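# Unplug the clipped cord from the power strip

## Task

Pull out the plug of the cord that the power strip's wire clip holds, make sure the plug ends up away from the wire clip, and finish with no other loose object left in either gripper.

## Robot and tools

Robot: two arms, left_arm and right_arm, each ending in a two-finger gripper with its own wrist camera. Base positions in the scene frame: left_arm at (-0.030, +0.371, 0) m with quat_wxyz (+1.000, 0, 0, +0.010); right_arm at (-0.015, -0.329, 0) m with quat_wxyz (+1.000, 0, 0, +0.029). A two-camera stand sits behind the arms. Loose objects may occasionally get a small push from outside.

Frames. Scene frame: origin at table-top height, halfway between the nominal bases; +x reaches out over the table, +y toward left_arm, +z up. Arm names do not match image left and right. Each arm reports end_effector_position (m) and end_effector_quat_wxyz in its own base frame; fixed cameras and the table use the scene frame. The reported point lies between the finger pads, roughly 1 cm short of the tips. Fingers extend along the gripper's +z and close along its y. Readings can be a few centimetres off, worse at long reach.

Command rows. Every motion command is a row of 14 numbers, each in [-1, 1]: dx, dy, dz, rx, ry, rz, opening for left_arm, then the same seven for right_arm. Both arms always appear. dx..rz are an offset, not a pose: measured from that arm's Hand target as it stood when the action or move began, along the Hand target's own axes. Scale: 1.0 = 0.6 m for dx, dy, dz and 180 degrees for rotation; rx, ry, rz form a single rotation vector. Opening is absolute: +1 fully open (0.094 m), -1 closed. Sending six zeros re-requests the current Hand target; always resend the opening you want, since 0 means half open.

Tools.
execute_actions(actions, cameras): actions is a list of actions; each action is a table of up to 15 rows (one per 1/30 s step); a short table repeats its last row. All rows of one action count from the same start pose. Repeating an offset in a later action moves further. Images come back only if actions is empty or cameras names them.
move(target, speed, blend, opening_speed, grip_force, blocking, cameras): straight-line path to one row, or to up to 15 rows, all counted from the same starting Hand targets. speed is m/s, 0.002 to 2.9 (default 0.25), one value or one per target; turns are limited to twice that in rad/s. blend (m) rounds corners in a list; 0 stops at each. opening_speed (at least 0.2 per second on the -1..+1 scale) ramps the fingers. grip_force is newtons per pad, 10 to 50, one value or one per arm; it persists, and lower values close slowly. blocking=false returns after about 0.5 s while the move continues. Paths last 0.5 to 10 s, do not avoid obstacles or the other arm, and lag more when fast. Keep paths away from an arm's own base.
wait(seconds 0 to 10, cameras): lets time pass holding commands.
stop(cameras): brakes a running move.
zoom_image(camera, region): enlarges part of the latest image from cam_high, cam_left_wrist or cam_right_wrist; region is [x0, y0, x1, y1] pixels from the top-left, at most 504 by 504.
finished_scene(scene): ends the current scene, giving its number; irreversible, call nothing after it.
Cameras: cam_high, cam_low, cam_left_wrist, cam_right_wrist, each 672x504.

Results. Each gives per-arm pose, Hand target (the last commanded pose after clipping; the next offset counts from it), joint positions and torques, grip_measured (same scale as opening; reads up to ~2.5 mm wide when empty and somewhat narrower than a squeezed part), grip_effort_nm (motor effort, negative closing; not a pad force), and Tool commands. Joint velocities may say within noise. A move adds a move: line: done means within 10 mm and 2 degrees at rest; off_target, moving, held or fault mean it ended elsewhere or was stopped; limits=paced means the pose was clipped, limits=held means steps were withheld. Neither done nor off_target proves contact or its absence.

Behaviour. Orientation commands are clipped to within 40 degrees of the current orientation per step. A gripper may rest a few centimetres short of its target from friction or load; the next command, even all zeros, asks again, or send the remaining gap as an offset. A blocked arm keeps pushing until commanded back past its gripper. Grip force jumps to the full limit (about 50 to 64 N per pad) once squeezed past first contact; use opening_speed and a lower grip_force for fragile parts. To release, command an opening well above grip_measured.

Joint ranges (rad): waist -2.618 to 3.054, shoulder 0 to 3.142, elbow 0 to 3.142 (straight at 2.901), wrist pitch and yaw -1.571 to 1.571, wrist roll -2.094 to 2.094. Torques 1 to 3 wrap at ±28 N m.

Motor heat builds from holding loads, stretched poses or pushing at unreachable targets; MOTOR HOT appears at 75 °C, a fault folds the arm at 90 °C, and it goes limp at 100 °C.

Avoid: knocking anything off the table or leaving it off, dropping or releasing moving parts, fast hits or hard pushes on fixed or heavy things, any contact or squeeze between the two arms or grippers, strain on the wrist camera cables, and arm stops. Slow, smooth motion with little effort is preferred.

Each tool is called after "Request:" as name(argument=value, ...) on one line, values as JSON.

## Session

Request:
execute_actions(actions=[])

Scene clock: 0.00 s.
left_arm: end_effector_position=(+0.2980, -0.0482, +0.1620) grip_measured=+1.000 grip_effort_nm=n/a end_effector_quat_wxyz=(+0.379, -0.073, +0.922, -0.037) | right_arm: end_effector_position=(+0.3531, +0.2213, +0.1945) grip_measured=+1.000 grip_effort_nm=n/a end_effector_quat_wxyz=(+0.517, +0.041, +0.825, +0.223)
Joint positions: left_arm=[-0.267 0.994 0.757 -0.567 -0.173 -0.355 0.094] | right_arm=[0.689 1.313 0.723 0.196 0.308 0.582 0.094]
Joint velocities: within noise
Joint torques (N m): no reading
Heat: left arm: 29 °C; right arm: 30 °C.
Hand target: left_arm +0.3026, -0.0485, +0.1742; +0.397, -0.075, +0.914, -0.041 | right_arm +0.3549, +0.2220, +0.2062; +0.527, +0.043, +0.817, +0.229
Tool commands: left_gripper/opening=+1.0 right_gripper/opening=+1.0

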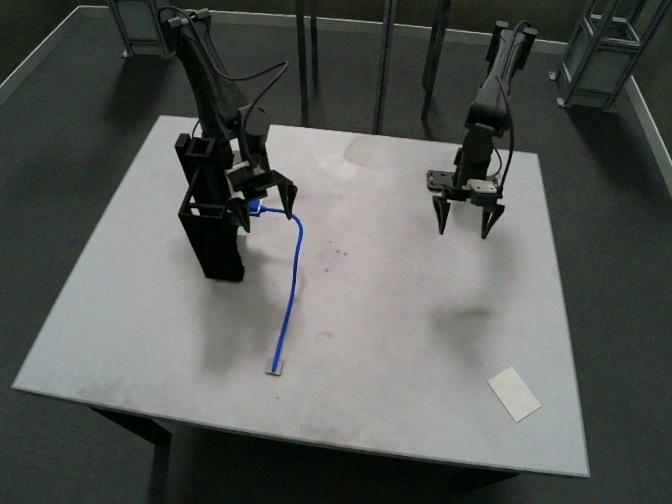

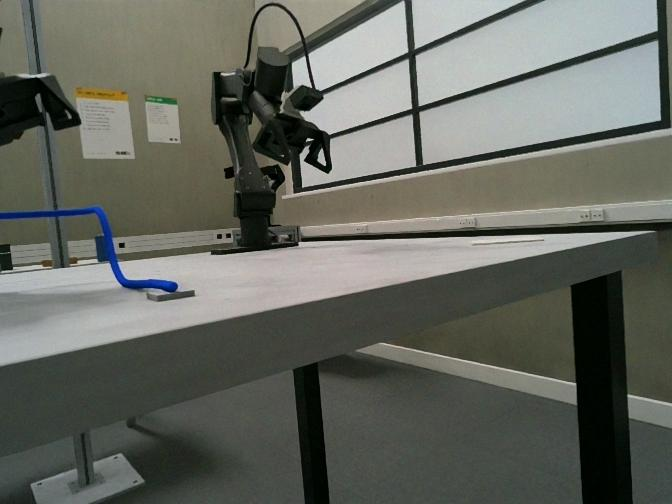

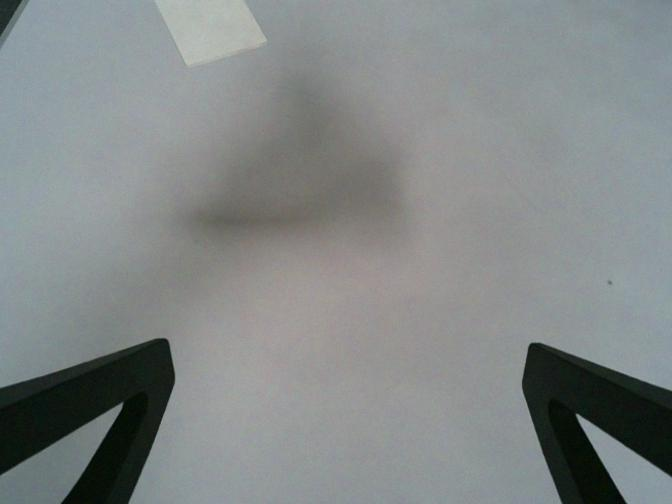

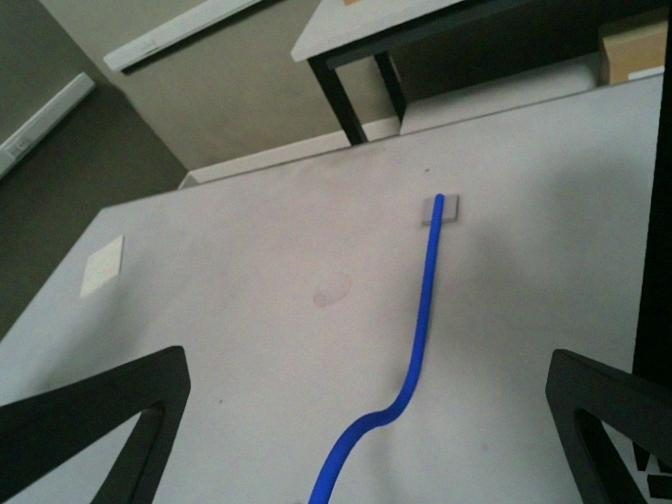

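Request:
zoom_image(camera="cam_high", region=[150, 100, 330, 300])

Request:
zoom_image(camera="cam_right_wrist", region=[172, 150, 672, 504])

Scaled by 2.520 from the camera's 672x504 image, which has a finer 960x720 frame.

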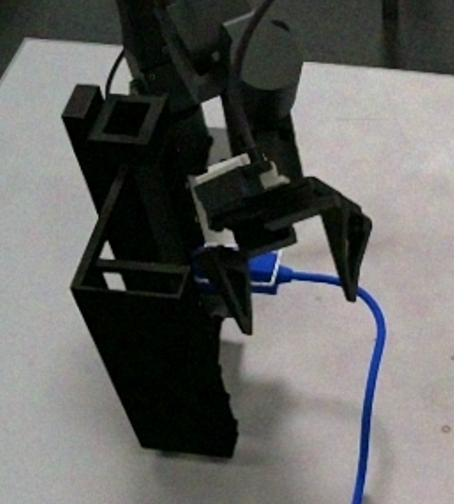

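Scaled by 1.008 from the camera's 672x504 image, which has a finer 960x720 frame.

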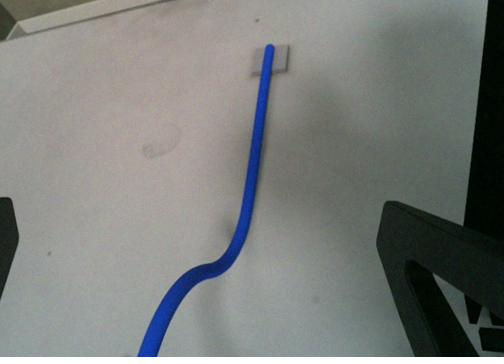

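Request:
move(target=[0,-0.259,-0.111,0.437,-0.062,0.308,1,-0.28,0.14,-0.113,0,0,0,1], speed=0.5, cameras=["all"])

Scene clock: 16.43 s.
left_arm: end_effector_position=(+0.2701, -0.1956, +0.2274) grip_measured=+1.000 grip_effort_nm=-0.03 end_effector_quat_wxyz=(+0.396, +0.576, +0.596, -0.394) | right_arm: end_effector_position=(+0.3523, +0.2207, +0.3931) grip_measured=+1.000 grip_effort_nm=0.00 end_effector_quat_wxyz=(+0.518, +0.041, +0.825, +0.224)
Joint positions: left_arm=[-0.11 1.48 1.163 -0.948 1.166 1.224 0.094] | right_arm=[0.689 1.346 1.554 -0.599 0.308 0.582 0.094]
Joint torques (N m): left_arm=[-0.66 -6.05 10.19 0.7 0.86 0.1] | right_arm=[0.02 -3.48 10.45 2.11 0.1 -0.02]
Heat: left arm: 32 °C; right arm: 34 °C.
Hand target: left_arm +0.2700, -0.2006, +0.2405; +0.405, +0.579, +0.579, -0.406 | right_arm +0.3547, +0.2219, +0.4059; +0.527, +0.043, +0.817, +0.229
Off the commanded pose: left_arm 0.014 m, 3 deg | right_arm 0.013 m, 2 deg.
move: off_target (left_arm, right_arm)

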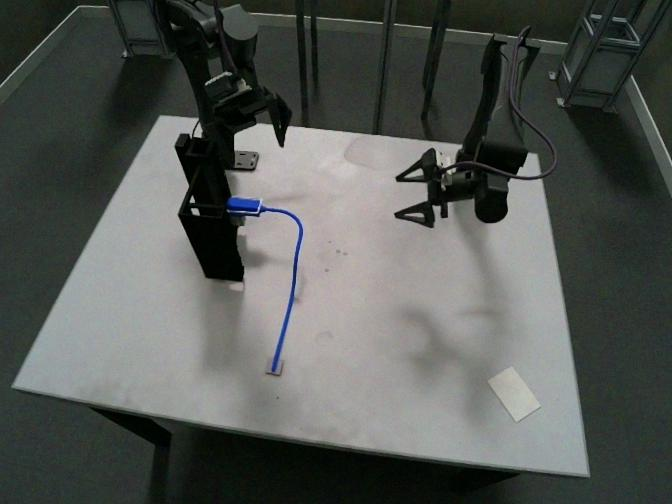

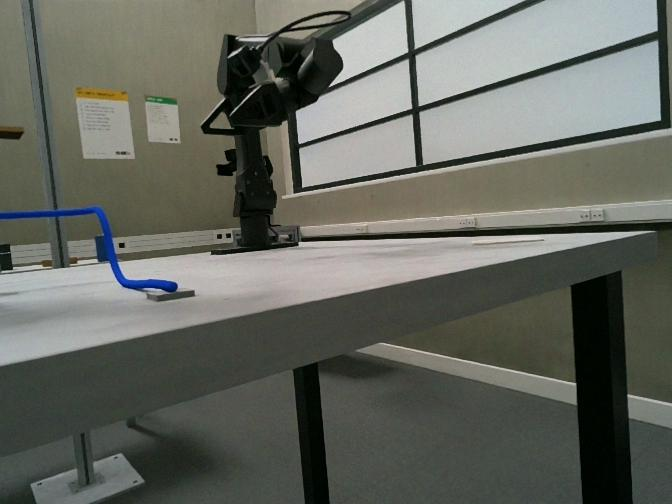

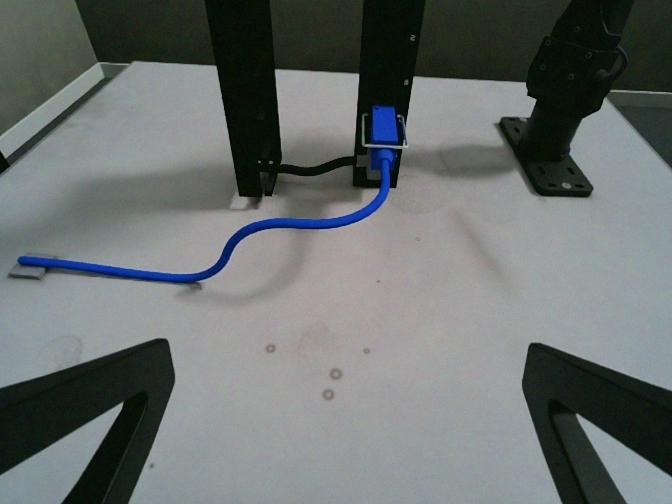

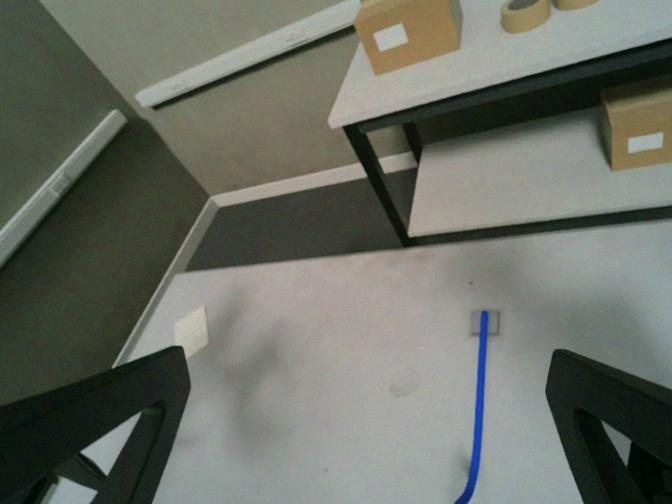

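Request:
zoom_image(camera="cam_left_wrist", region=[320, 60, 450, 210])

Request:
zoom_image(camera="cam_high", region=[170, 120, 310, 290])

Scaled by 3.360 from the camera's 672x504 image, which has a finer 960x720 frame.

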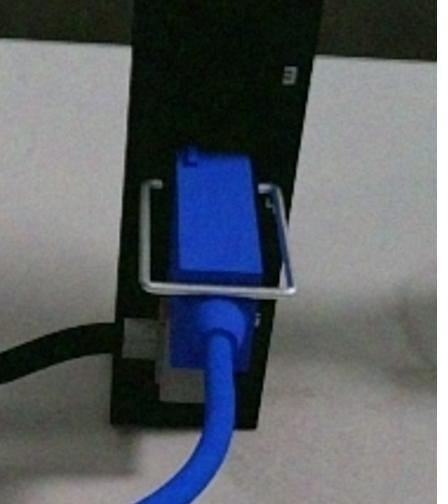

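Scaled by 2.965 from the camera's 672x504 image, which has a finer 960x720 frame.

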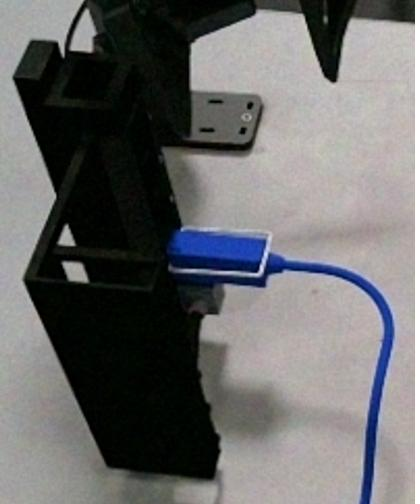

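Request:
move(target=[0.019,-0.05,0.362,0,0,0,1,0,0,0,0,0,0,1], speed=0.3, cameras=["cam_high","cam_left_wrist"])

Request:
zoom_image(camera="cam_high", region=[170, 120, 310, 290])

Scene clock: 29.97 s.
left_arm: end_effector_position=(+0.2399, -0.3978, +0.1563) grip_measured=+1.000 grip_effort_nm=-0.03 end_effector_quat_wxyz=(+0.398, +0.579, +0.584, -0.406) | right_arm: end_effector_position=(+0.3523, +0.2207, +0.3931) grip_measured=+1.000 grip_effort_nm=0.00 end_effector_quat_wxyz=(+0.518, +0.041, +0.825, +0.224)
Joint positions: left_arm=[-0.763 1.695 0.928 0.266 0.748 0.344 0.094] | right_arm=[0.689 1.346 1.554 -0.599 0.308 0.582 0.094]
Joint torques (N m): left_arm=[-0.62 -8.39 6.58 2 0.1 -0.08] | right_arm=[0.02 -3.47 10.44 2.1 0.1 -0.02]
Heat: left arm: 31 °C; right arm: 38 °C.
Hand target: left_arm +0.2398, -0.4008, +0.1556; +0.405, +0.579, +0.579, -0.406 | right_arm +0.3547, +0.2219, +0.4059; +0.527, +0.043, +0.817, +0.229
Off the commanded pose: left_arm 0.003 m, 1 deg | right_arm 0.013 m, 2 deg.
move: off_target (right_arm)
Images, in order (width x height): cam_high 672x504, cam_left_wrist 672x504.

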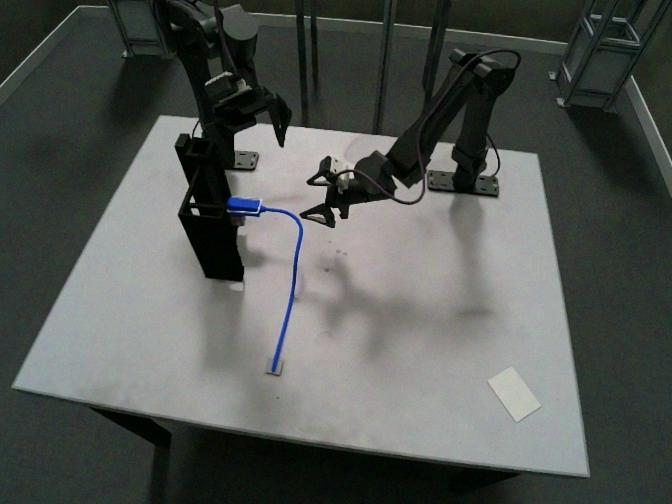

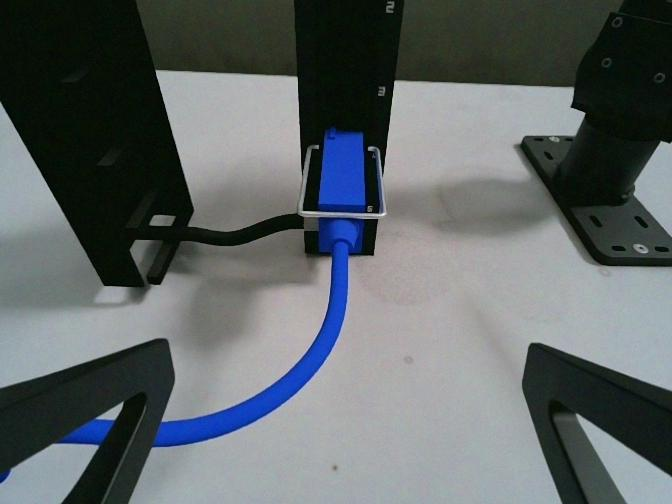

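Scaled by 2.965 from the camera's 672x504 image, which has a finer 960x720 frame.

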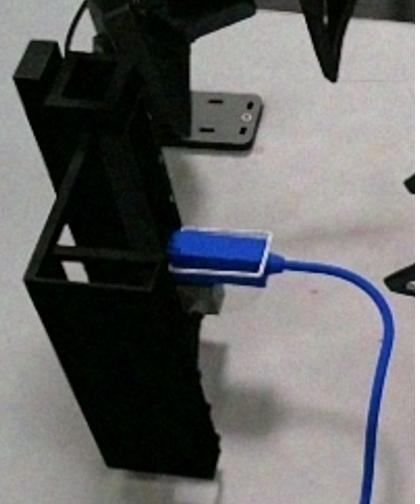

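Request:
move(target=[0.0475,0,0.113,0,-0.111,0,-0.3,0,0,0,0,0,0,1], speed=0.2, cameras=["cam_high","cam_left_wrist"])

Request:
zoom_image(camera="cam_high", region=[200, 160, 340, 260])

Request:
zoom_image(camera="cam_left_wrist", region=[210, 120, 490, 400])

Scene clock: 42.03 s.
left_arm: end_effector_position=(+0.2592, -0.4365, +0.1070) grip_measured=-0.299 grip_effort_nm=-0.09 end_effector_quat_wxyz=(+0.517, +0.484, +0.518, -0.480) | right_arm: end_effector_position=(+0.3523, +0.2207, +0.3931) grip_measured=+1.000 grip_effort_nm=0.01 end_effector_quat_wxyz=(+0.518, +0.041, +0.825, +0.224)
Joint positions: left_arm=[-0.809 2.187 0.84 1.341 0.691 0.007 0.033] | right_arm=[0.689 1.346 1.554 -0.599 0.308 0.582 0.094]
Joint torques (N m): left_arm=[-4.14 -9.36 7.99 1.79 0.27 -0.11] | right_arm=[0.01 -3.44 10.43 2.11 0.09 -0.01]
Heat: left arm: 34 °C; right arm: 40 °C.
Hand target: left_arm +0.2396, -0.4548, +0.1057; +0.500, +0.500, +0.500, -0.500 | right_arm +0.3547, +0.2219, +0.4059; +0.527, +0.043, +0.817, +0.229
Off the commanded pose: left_arm 0.027 m, 4 deg | right_arm 0.013 m, 2 deg.
move: off_target (left_arm, right_arm)
Images, in order (width x height): cam_high 672x504, cam_left_wrist 672x504.

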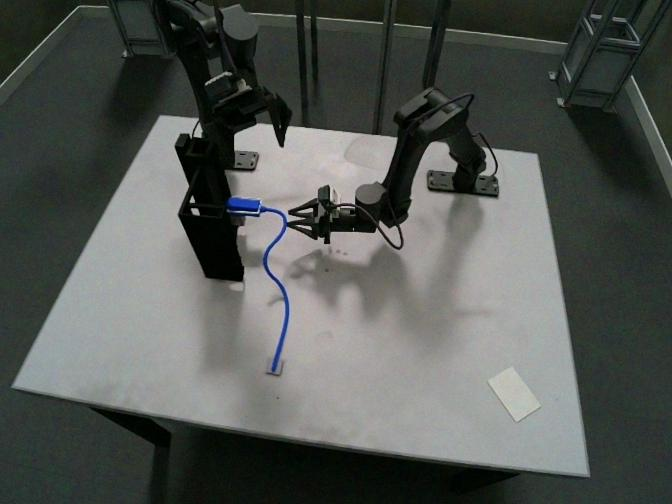

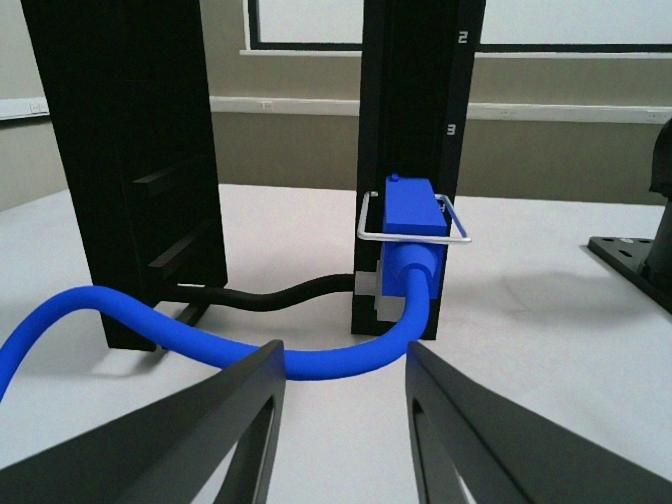

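Scaled by 3.600 from the camera's 672x504 image, which has a finer 960x720 frame.

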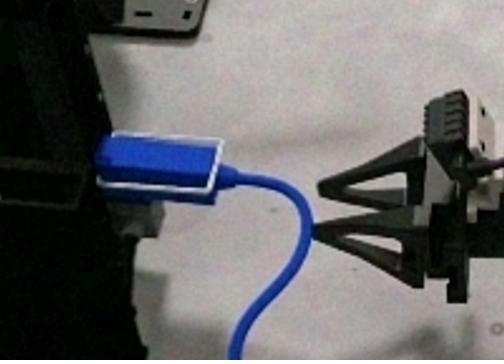

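Scaled by 1.800 from the camera's 672x504 image, which has a finer 960x720 frame.

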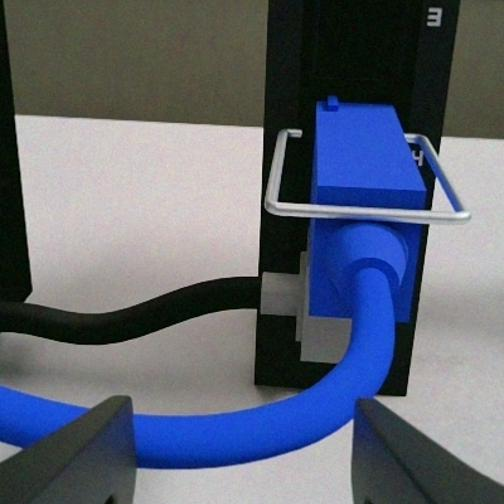

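Request:
move(target=[[0,0,-0.075,0,0,0,-0.3,0,0,0,0,0,0,1],[0.0128,-0.041,-0.06,0,0,0,-1,0,0,0,0,0,0,1]], blend=[0.02,0], speed=0.2, cameras=["cam_high","cam_left_wrist"])

Request:
zoom_image(camera="cam_left_wrist", region=[210, 120, 490, 400])

Scene clock: 50.63 s.
left_arm: end_effector_position=(+0.2136, -0.4181, +0.0826) grip_measured=-0.990 grip_effort_nm=-0.54 end_effector_quat_wxyz=(+0.477, +0.504, +0.516, -0.501) | right_arm: end_effector_position=(+0.3523, +0.2207, +0.3931) grip_measured=+1.000 grip_effort_nm=0.01 end_effector_quat_wxyz=(+0.518, +0.041, +0.825, +0.224)
Joint positions: left_arm=[-0.837 2.187 0.692 1.437 0.746 0.003 0] | right_arm=[0.689 1.346 1.554 -0.599 0.308 0.582 0.094]
Joint torques (N m): left_arm=[-0.25 -12.23 3.71 2.21 -0.13 -0.05] | right_arm=[0.02 -3.45 10.43 2.1 0.09 -0.02]
Heat: left arm: 34 °C; right arm: 41 °C.
Hand target: left_arm +0.2151, -0.4187, +0.0981; +0.500, +0.500, +0.500, -0.500 | right_arm +0.3547, +0.2219, +0.4059; +0.527, +0.043, +0.817, +0.229
Off the commanded pose: left_arm 0.016 m, 3 deg | right_arm 0.013 m, 2 deg.
move: off_target (left_arm, right_arm); blend cut to 0.0136 m at target 1; target 2's new opening was sent with left_arm's hand 0.016 m and 3 deg from that target
Images, in order (width x height): cam_high 672x504, cam_left_wrist 672x504.

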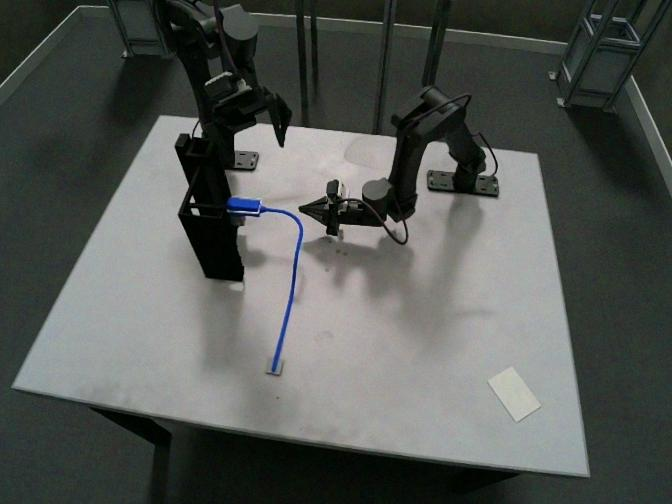

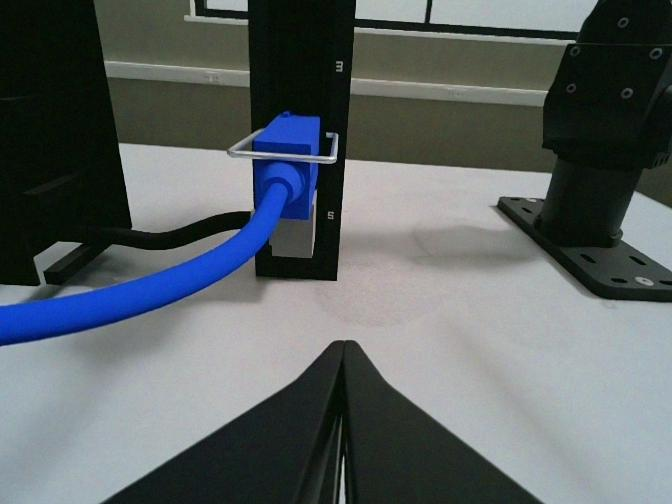

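Scaled by 1.800 from the camera's 672x504 image, which has a finer 960x720 frame.

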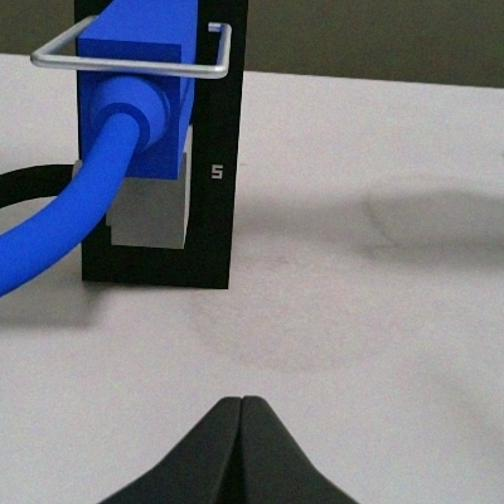

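Request:
move(target=[[-0.02,-0.004,0.13,0,0,0,-1,0,0,0,0,0,0,1]], speed=0.15, cameras=["cam_high","cam_left_wrist"])

Request:
zoom_image(camera="cam_high", region=[200, 160, 340, 260])

Request:
zoom_image(camera="cam_left_wrist", region=[210, 120, 490, 400])

Scene clock: 59.07 s.
left_arm: end_effector_position=(+0.2087, -0.4911, +0.1076) grip_measured=-0.990 grip_effort_nm=-0.54 end_effector_quat_wxyz=(+0.493, +0.504, +0.501, -0.502) | right_arm: end_effector_position=(+0.3523, +0.2207, +0.3931) grip_measured=+1.000 grip_effort_nm=0.00 end_effector_quat_wxyz=(+0.518, +0.041, +0.825, +0.224)
Joint positions: left_arm=[-0.977 2.22 0.93 1.277 0.606 0 0] | right_arm=[0.689 1.346 1.554 -0.599 0.308 0.582 0.094]
Joint torques (N m): left_arm=[-0.36 -11.02 7.6 1.82 -0.19 -0.03] | right_arm=[0.02 -3.47 10.45 2.1 0.1 -0.02]
Heat: left arm: 35 °C; right arm: 41 °C.
Hand target: left_arm +0.2126, -0.4967, +0.1100; +0.500, +0.500, +0.500, -0.500 | right_arm +0.3547, +0.2219, +0.4059; +0.527, +0.043, +0.817, +0.229
Off the commanded pose: left_arm 0.007 m, 1 deg | right_arm 0.013 m, 2 deg.
move: off_target (right_arm)
Images, in order (width x height): cam_high 672x504, cam_left_wrist 672x504.

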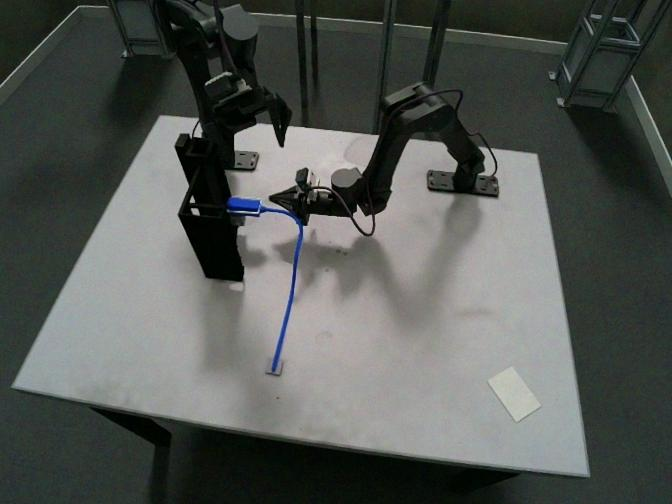

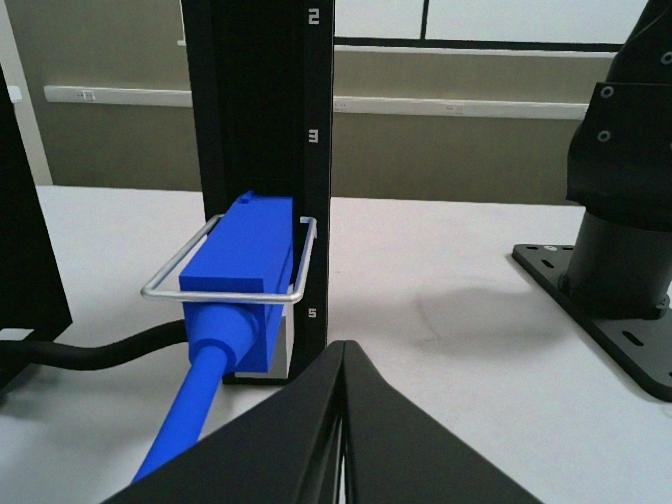

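Scaled by 3.600 from the camera's 672x504 image, which has a finer 960x720 frame.

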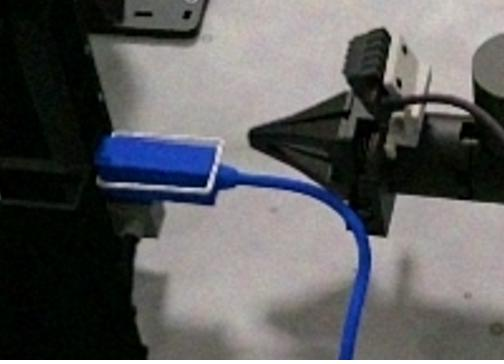

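Scaled by 1.800 from the camera's 672x504 image, which has a finer 960x720 frame.

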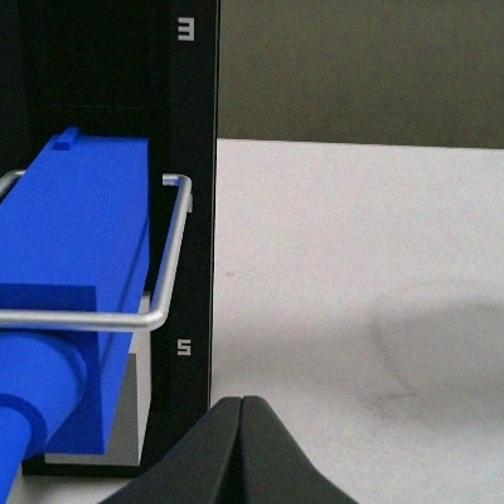

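Request:
move(target=[[0.0167,0.0157,0,0,0,0,-1,0,0,0,0,0,0,1],[0.0167,0.0157,0.055,0,0,0,-1,0,0,0,0,0,0,1]], speed=0.12, cameras=["cam_high","cam_left_wrist"])

Request:
zoom_image(camera="cam_high", region=[200, 160, 340, 260])

Scene clock: 68.37 s.
left_arm: end_effector_position=(+0.2260, -0.5118, +0.0984) grip_measured=-0.991 grip_effort_nm=-0.51 end_effector_quat_wxyz=(+0.501, +0.499, +0.501, -0.499) | right_arm: end_effector_position=(+0.3523, +0.2207, +0.3931) grip_measured=+1.000 grip_effort_nm=0.00 end_effector_quat_wxyz=(+0.518, +0.041, +0.825, +0.224)
Joint positions: left_arm=[-0.977 2.312 1.052 1.259 0.589 0 0] | right_arm=[0.689 1.346 1.554 -0.599 0.308 0.582 0.094]
Joint torques (N m): left_arm=[-2.74 -11.25 10.88 1.55 -0.26 -0.03] | right_arm=[-0.01 -3.45 10.43 2.09 0.1 -0.01]
Heat: left arm: 35 °C; right arm: 42 °C.
Hand target: left_arm +0.2220, -0.5297, +0.0999; +0.500, +0.500, +0.500, -0.500 | right_arm +0.3547, +0.2219, +0.4059; +0.527, +0.043, +0.817, +0.229
Off the commanded pose: left_arm 0.018 m, 0 deg | right_arm 0.013 m, 2 deg.
move: off_target (left_arm, right_arm)
Images, in order (width x height): cam_high 672x504, cam_left_wrist 672x504.

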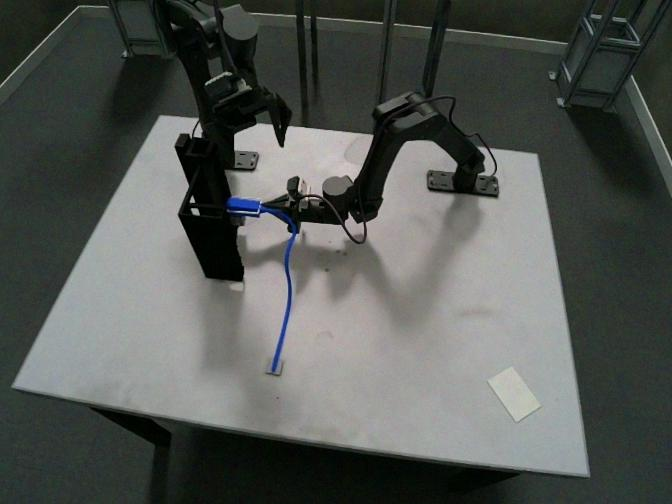

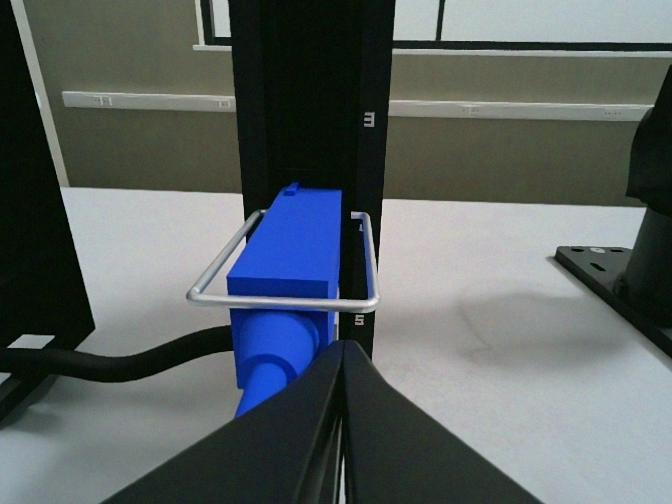

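Scaled by 3.600 from the camera's 672x504 image, which has a finer 960x720 frame.

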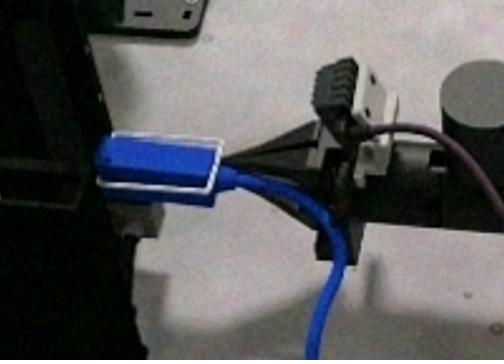

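Request:
move(target=[[0,-0.0125,-0.04,0,0,0,-1,0,0,0,0,0,0,1],[0,-0.0125,0.015,0,0,0,-1,0,0,0,0,0,0,1]], speed=0.12, cameras=["cam_high","cam_left_wrist"])

Request:
zoom_image(camera="cam_high", region=[200, 160, 340, 260])

Scene clock: 72.13 s.
left_arm: end_effector_position=(+0.2208, -0.5232, +0.1010) grip_measured=-0.991 grip_effort_nm=-0.51 end_effector_quat_wxyz=(+0.507, +0.495, +0.502, -0.496) | right_arm: end_effector_position=(+0.3523, +0.2207, +0.3931) grip_measured=+1.000 grip_effort_nm=0.00 end_effector_quat_wxyz=(+0.518, +0.041, +0.825, +0.224)
Joint positions: left_arm=[-1.008 2.32 1.078 1.248 0.546 0.001 0] | right_arm=[0.689 1.346 1.554 -0.599 0.308 0.582 0.094]
Joint torques (N m): left_arm=[-2.36 -11.37 10.35 1.56 -0.1 -0.03] | right_arm=[0.02 -3.45 10.43 2.1 0.09 -0.02]
Heat: left arm: 35 °C; right arm: 42 °C.
Hand target: left_arm +0.2144, -0.5387, +0.1000; +0.500, +0.500, +0.500, -0.500 | right_arm +0.3547, +0.2219, +0.4059; +0.527, +0.043, +0.817, +0.229
Off the commanded pose: left_arm 0.017 m, 1 deg | right_arm 0.013 m, 2 deg.
move: off_target (left_arm, right_arm)
Images, in order (width x height): cam_high 672x504, cam_left_wrist 672x504.

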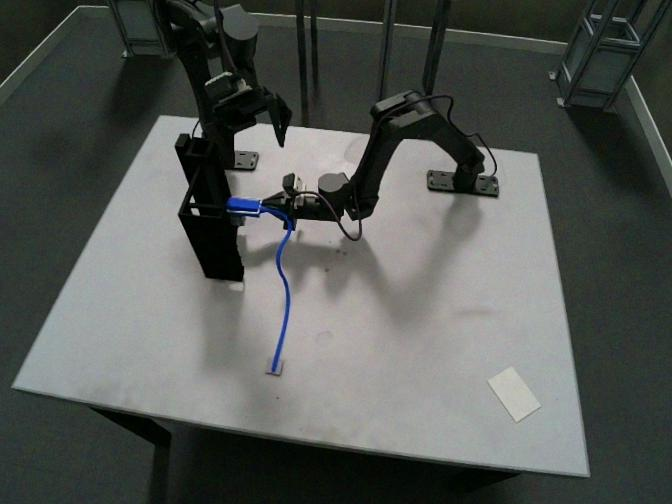

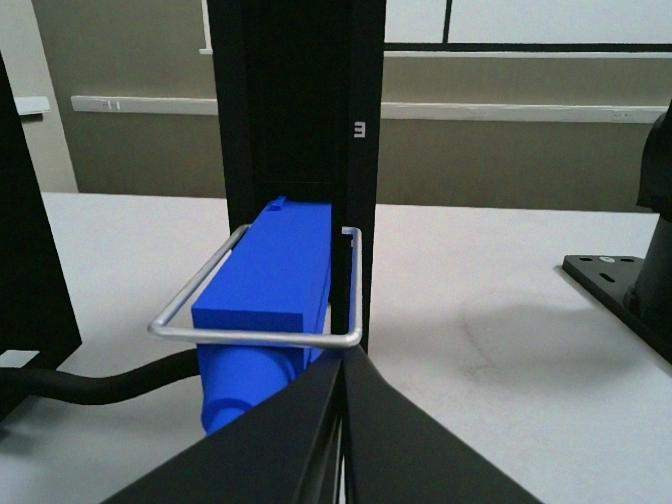

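Scaled by 3.600 from the camera's 672x504 image, which has a finer 960x720 frame.

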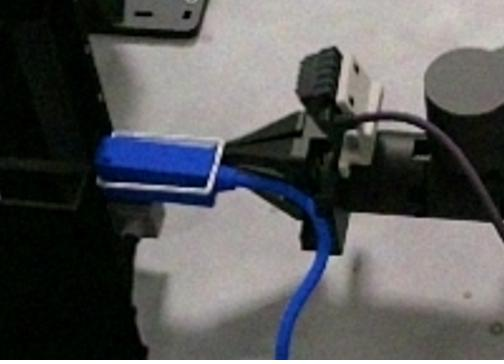

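Request:
move(target=[[0,-0.003,0.025,0,0,0,-1,0,0,0,0,0,0,1],[-0.075,-0.003,0.028,0,0,0,-1,0,0,0,0,0,0,1]], speed=0.12, cameras=["cam_high","cam_left_wrist"])

Request:
zoom_image(camera="cam_high", region=[200, 160, 340, 260])

Scene clock: 78.03 s.
left_arm: end_effector_position=(+0.2242, -0.5291, +0.0978) grip_measured=-0.991 grip_effort_nm=-0.50 end_effector_quat_wxyz=(+0.476, +0.499, +0.540, -0.482) | right_arm: end_effector_position=(+0.3523, +0.2207, +0.3931) grip_measured=+1.000 grip_effort_nm=0.00 end_effector_quat_wxyz=(+0.518, +0.041, +0.825, +0.224)
Joint positions: left_arm=[-1.015 2.27 1.106 1.069 0.519 0.003 0] | right_arm=[0.689 1.346 1.554 -0.599 0.308 0.582 0.094]
Joint torques (N m): left_arm=[-3.73 -17.31 13.11 1.72 -0.02 -0.09] | right_arm=[0.02 -3.47 10.41 2.1 0.1 -0.02]
Heat: left arm: 35 °C; right arm: 42 °C.
Hand target: left_arm +0.2126, -0.5555, +0.1450; +0.500, +0.500, +0.500, -0.500 | right_arm +0.3547, +0.2219, +0.4059; +0.527, +0.043, +0.817, +0.229
Off the commanded pose: left_arm 0.055 m, 6 deg | right_arm 0.013 m, 2 deg.
move: off_target (left_arm, right_arm)
Images, in order (width x height): cam_high 672x504, cam_left_wrist 672x504.

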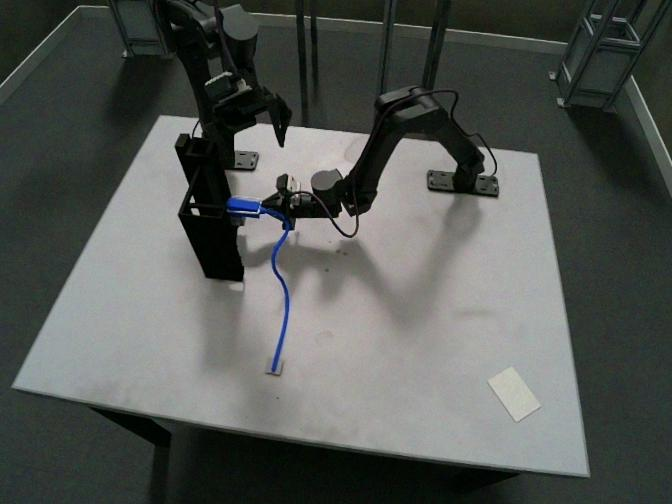

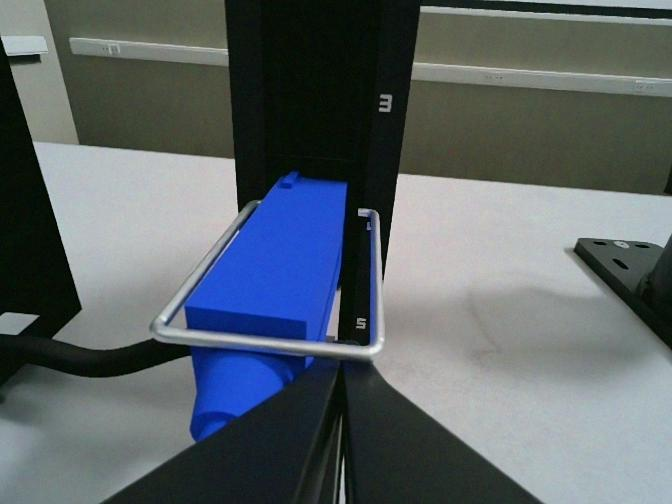

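Scaled by 3.600 from the camera's 672x504 image, which has a finer 960x720 frame.

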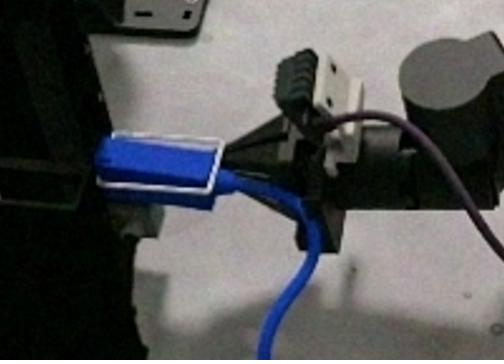

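Request:
move(target=[-0.05,0,-0.02,0,0,0,-1,0,0,0,0,0,0,1], speed=0.12, cameras=["cam_high","cam_left_wrist"])

Request:
zoom_image(camera="cam_left_wrist", region=[120, 160, 460, 460])

Scene clock: 82.83 s.
left_arm: end_effector_position=(+0.2206, -0.5274, +0.1053) grip_measured=-0.991 grip_effort_nm=-0.51 end_effector_quat_wxyz=(+0.448, +0.503, +0.566, -0.475) | right_arm: end_effector_position=(+0.3523, +0.2207, +0.3931) grip_measured=+1.000 grip_effort_nm=0.00 end_effector_quat_wxyz=(+0.518, +0.041, +0.825, +0.224)
Joint positions: left_arm=[-1.02 2.194 1.106 0.919 0.516 -0.004 0] | right_arm=[0.689 1.346 1.554 -0.599 0.308 0.582 0.094]
Joint torques (N m): left_arm=[-2.06 -19.81 10.55 2.45 0.17 0] | right_arm=[0.01 -3.44 10.45 2.1 0.1 -0.02]
Heat: left arm: 35 °C; right arm: 42 °C.
Hand target: left_arm +0.2126, -0.5435, +0.1749; +0.499, +0.500, +0.500, -0.500 | right_arm +0.3547, +0.2219, +0.4059; +0.527, +0.043, +0.817, +0.229
Off the commanded pose: left_arm 0.072 m, 10 deg | right_arm 0.013 m, 2 deg.
move: off_target (left_arm, right_arm)
Images, in order (width x height): cam_high 672x504, cam_left_wrist 672x504.

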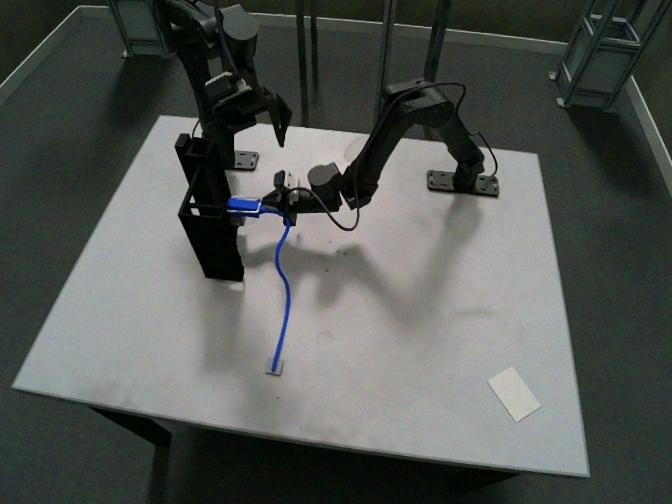

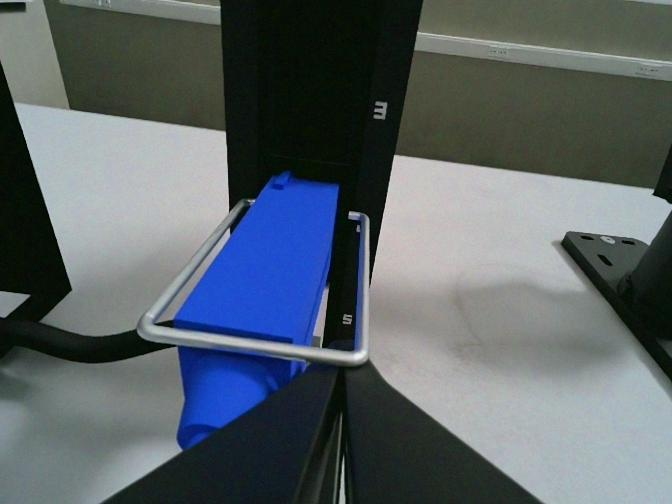

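Scaled by 1.482 from the camera's 672x504 image, which has a finer 960x720 frame.

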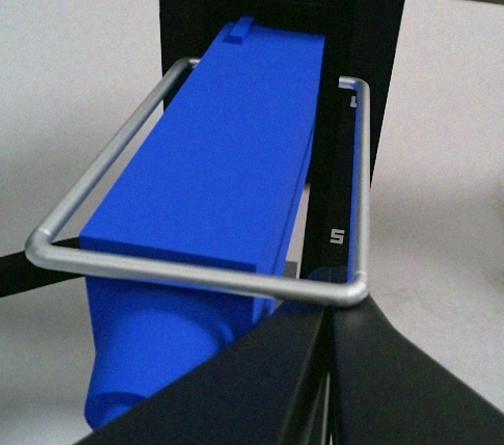

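Request:
move(target=[-0.035,0,0,0,-0.09,0,-1,0,0,0,0,0,0,1], speed=0.12, cameras=["cam_high","cam_left_wrist"])

Request:
zoom_image(camera="cam_high", region=[200, 160, 340, 260])

Scene clock: 87.03 s.
left_arm: end_effector_position=(+0.2238, -0.5297, +0.1427) grip_measured=-0.991 grip_effort_nm=-0.51 end_effector_quat_wxyz=(+0.519, +0.432, +0.502, -0.541) | right_arm: end_effector_position=(+0.3523, +0.2207, +0.3931) grip_measured=+1.000 grip_effort_nm=0.00 end_effector_quat_wxyz=(+0.518, +0.041, +0.825, +0.224)
Joint positions: left_arm=[-1.025 2.296 1.104 1.333 0.488 -0.162 0] | right_arm=[0.689 1.346 1.554 -0.599 0.308 0.582 0.094]
Joint torques (N m): left_arm=[-2.33 -13.9 12.15 2.82 0.05 0] | right_arm=[0.01 -3.45 10.44 2.1 0.1 -0.02]
Heat: left arm: 37 °C; right arm: 43 °C.
Hand target: left_arm +0.2127, -0.5436, +0.1960; +0.565, +0.425, +0.424, -0.566 | right_arm +0.3547, +0.2219, +0.4059; +0.527, +0.043, +0.817, +0.229
Off the commanded pose: left_arm 0.056 m, 11 deg | right_arm 0.013 m, 2 deg.
move: off_target (left_arm, right_arm)
Images, in order (width x height): cam_high 672x504, cam_left_wrist 672x504.

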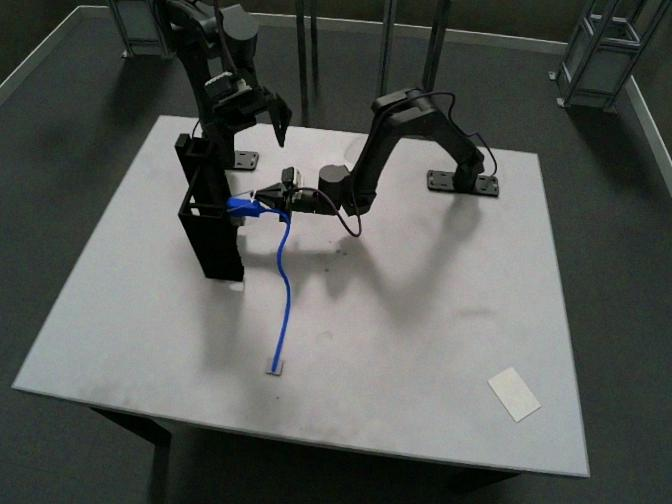

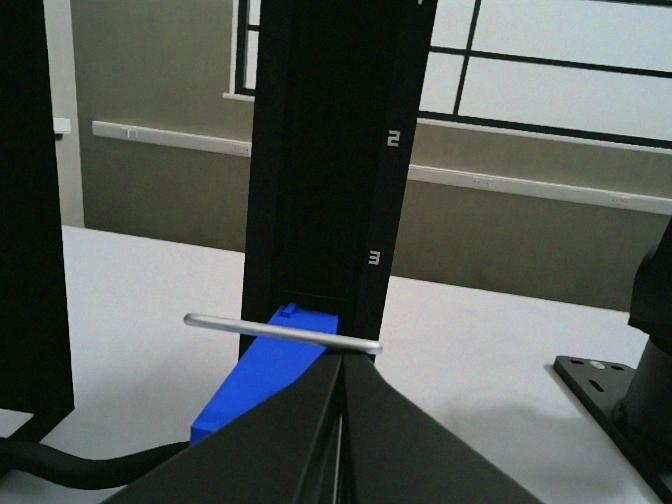

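Scaled by 3.600 from the camera's 672x504 image, which has a finer 960x720 frame.

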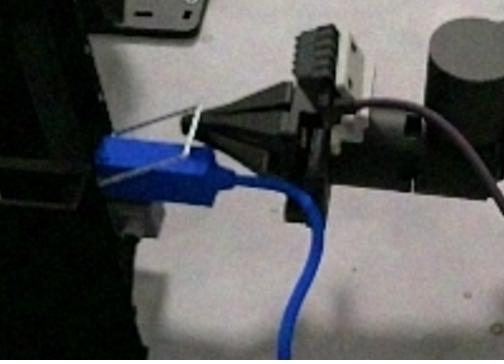

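Request:
move(target=[[-0.055,0,0.025,0,0,0,-1,0,0,0,0,0,0,1],[-0.066,0,0.085,0,0,0,-1,0,0,0,0,0,0,1]], speed=0.12, cameras=["cam_high","cam_left_wrist"])

Request:
zoom_image(camera="cam_high", region=[200, 160, 340, 260])

Scene clock: 91.30 s.
left_arm: end_effector_position=(+0.2296, -0.5412, +0.1420) grip_measured=-0.991 grip_effort_nm=-0.50 end_effector_quat_wxyz=(+0.497, +0.433, +0.531, -0.532) | right_arm: end_effector_position=(+0.3523, +0.2207, +0.3931) grip_measured=+1.000 grip_effort_nm=0.01 end_effector_quat_wxyz=(+0.518, +0.041, +0.825, +0.224)
Joint positions: left_arm=[-1.032 2.272 1.155 1.185 0.471 -0.167 0] | right_arm=[0.689 1.346 1.554 -0.599 0.308 0.582 0.094]
Joint torques (N m): left_arm=[-5.27 -20.51 18.89 2.4 -0.15 0.12] | right_arm=[-0.01 -3.47 10.44 2.1 0.1 -0.02]
Heat: left arm: 38 °C; right arm: 43 °C.
Hand target: left_arm +0.2127, -0.5814, +0.2483; +0.565, +0.425, +0.424, -0.566 | right_arm +0.3547, +0.2219, +0.4059; +0.527, +0.043, +0.817, +0.229
Off the commanded pose: left_arm 0.115 m, 15 deg | right_arm 0.013 m, 2 deg.
move: off_target (left_arm, right_arm)
Images, in order (width x height): cam_high 672x504, cam_left_wrist 672x504.

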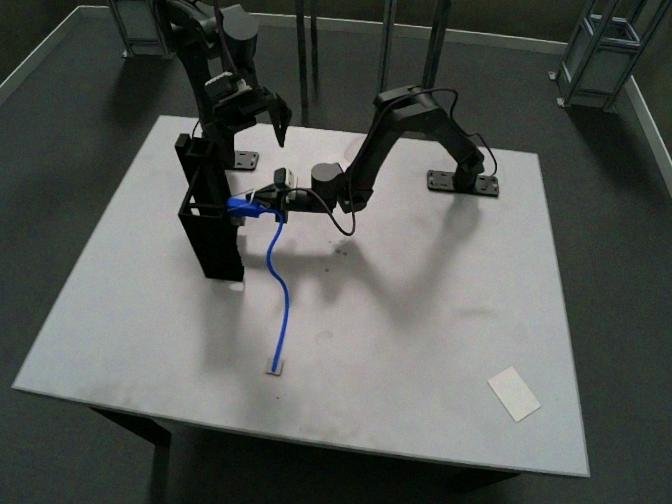

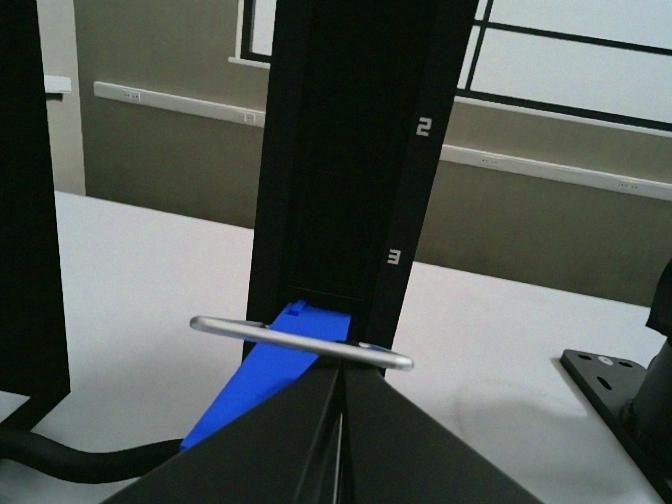

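Scaled by 3.600 from the camera's 672x504 image, which has a finer 960x720 frame.

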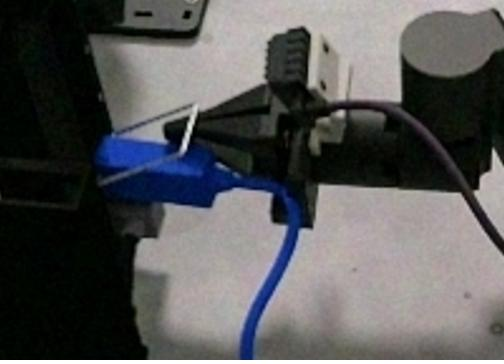

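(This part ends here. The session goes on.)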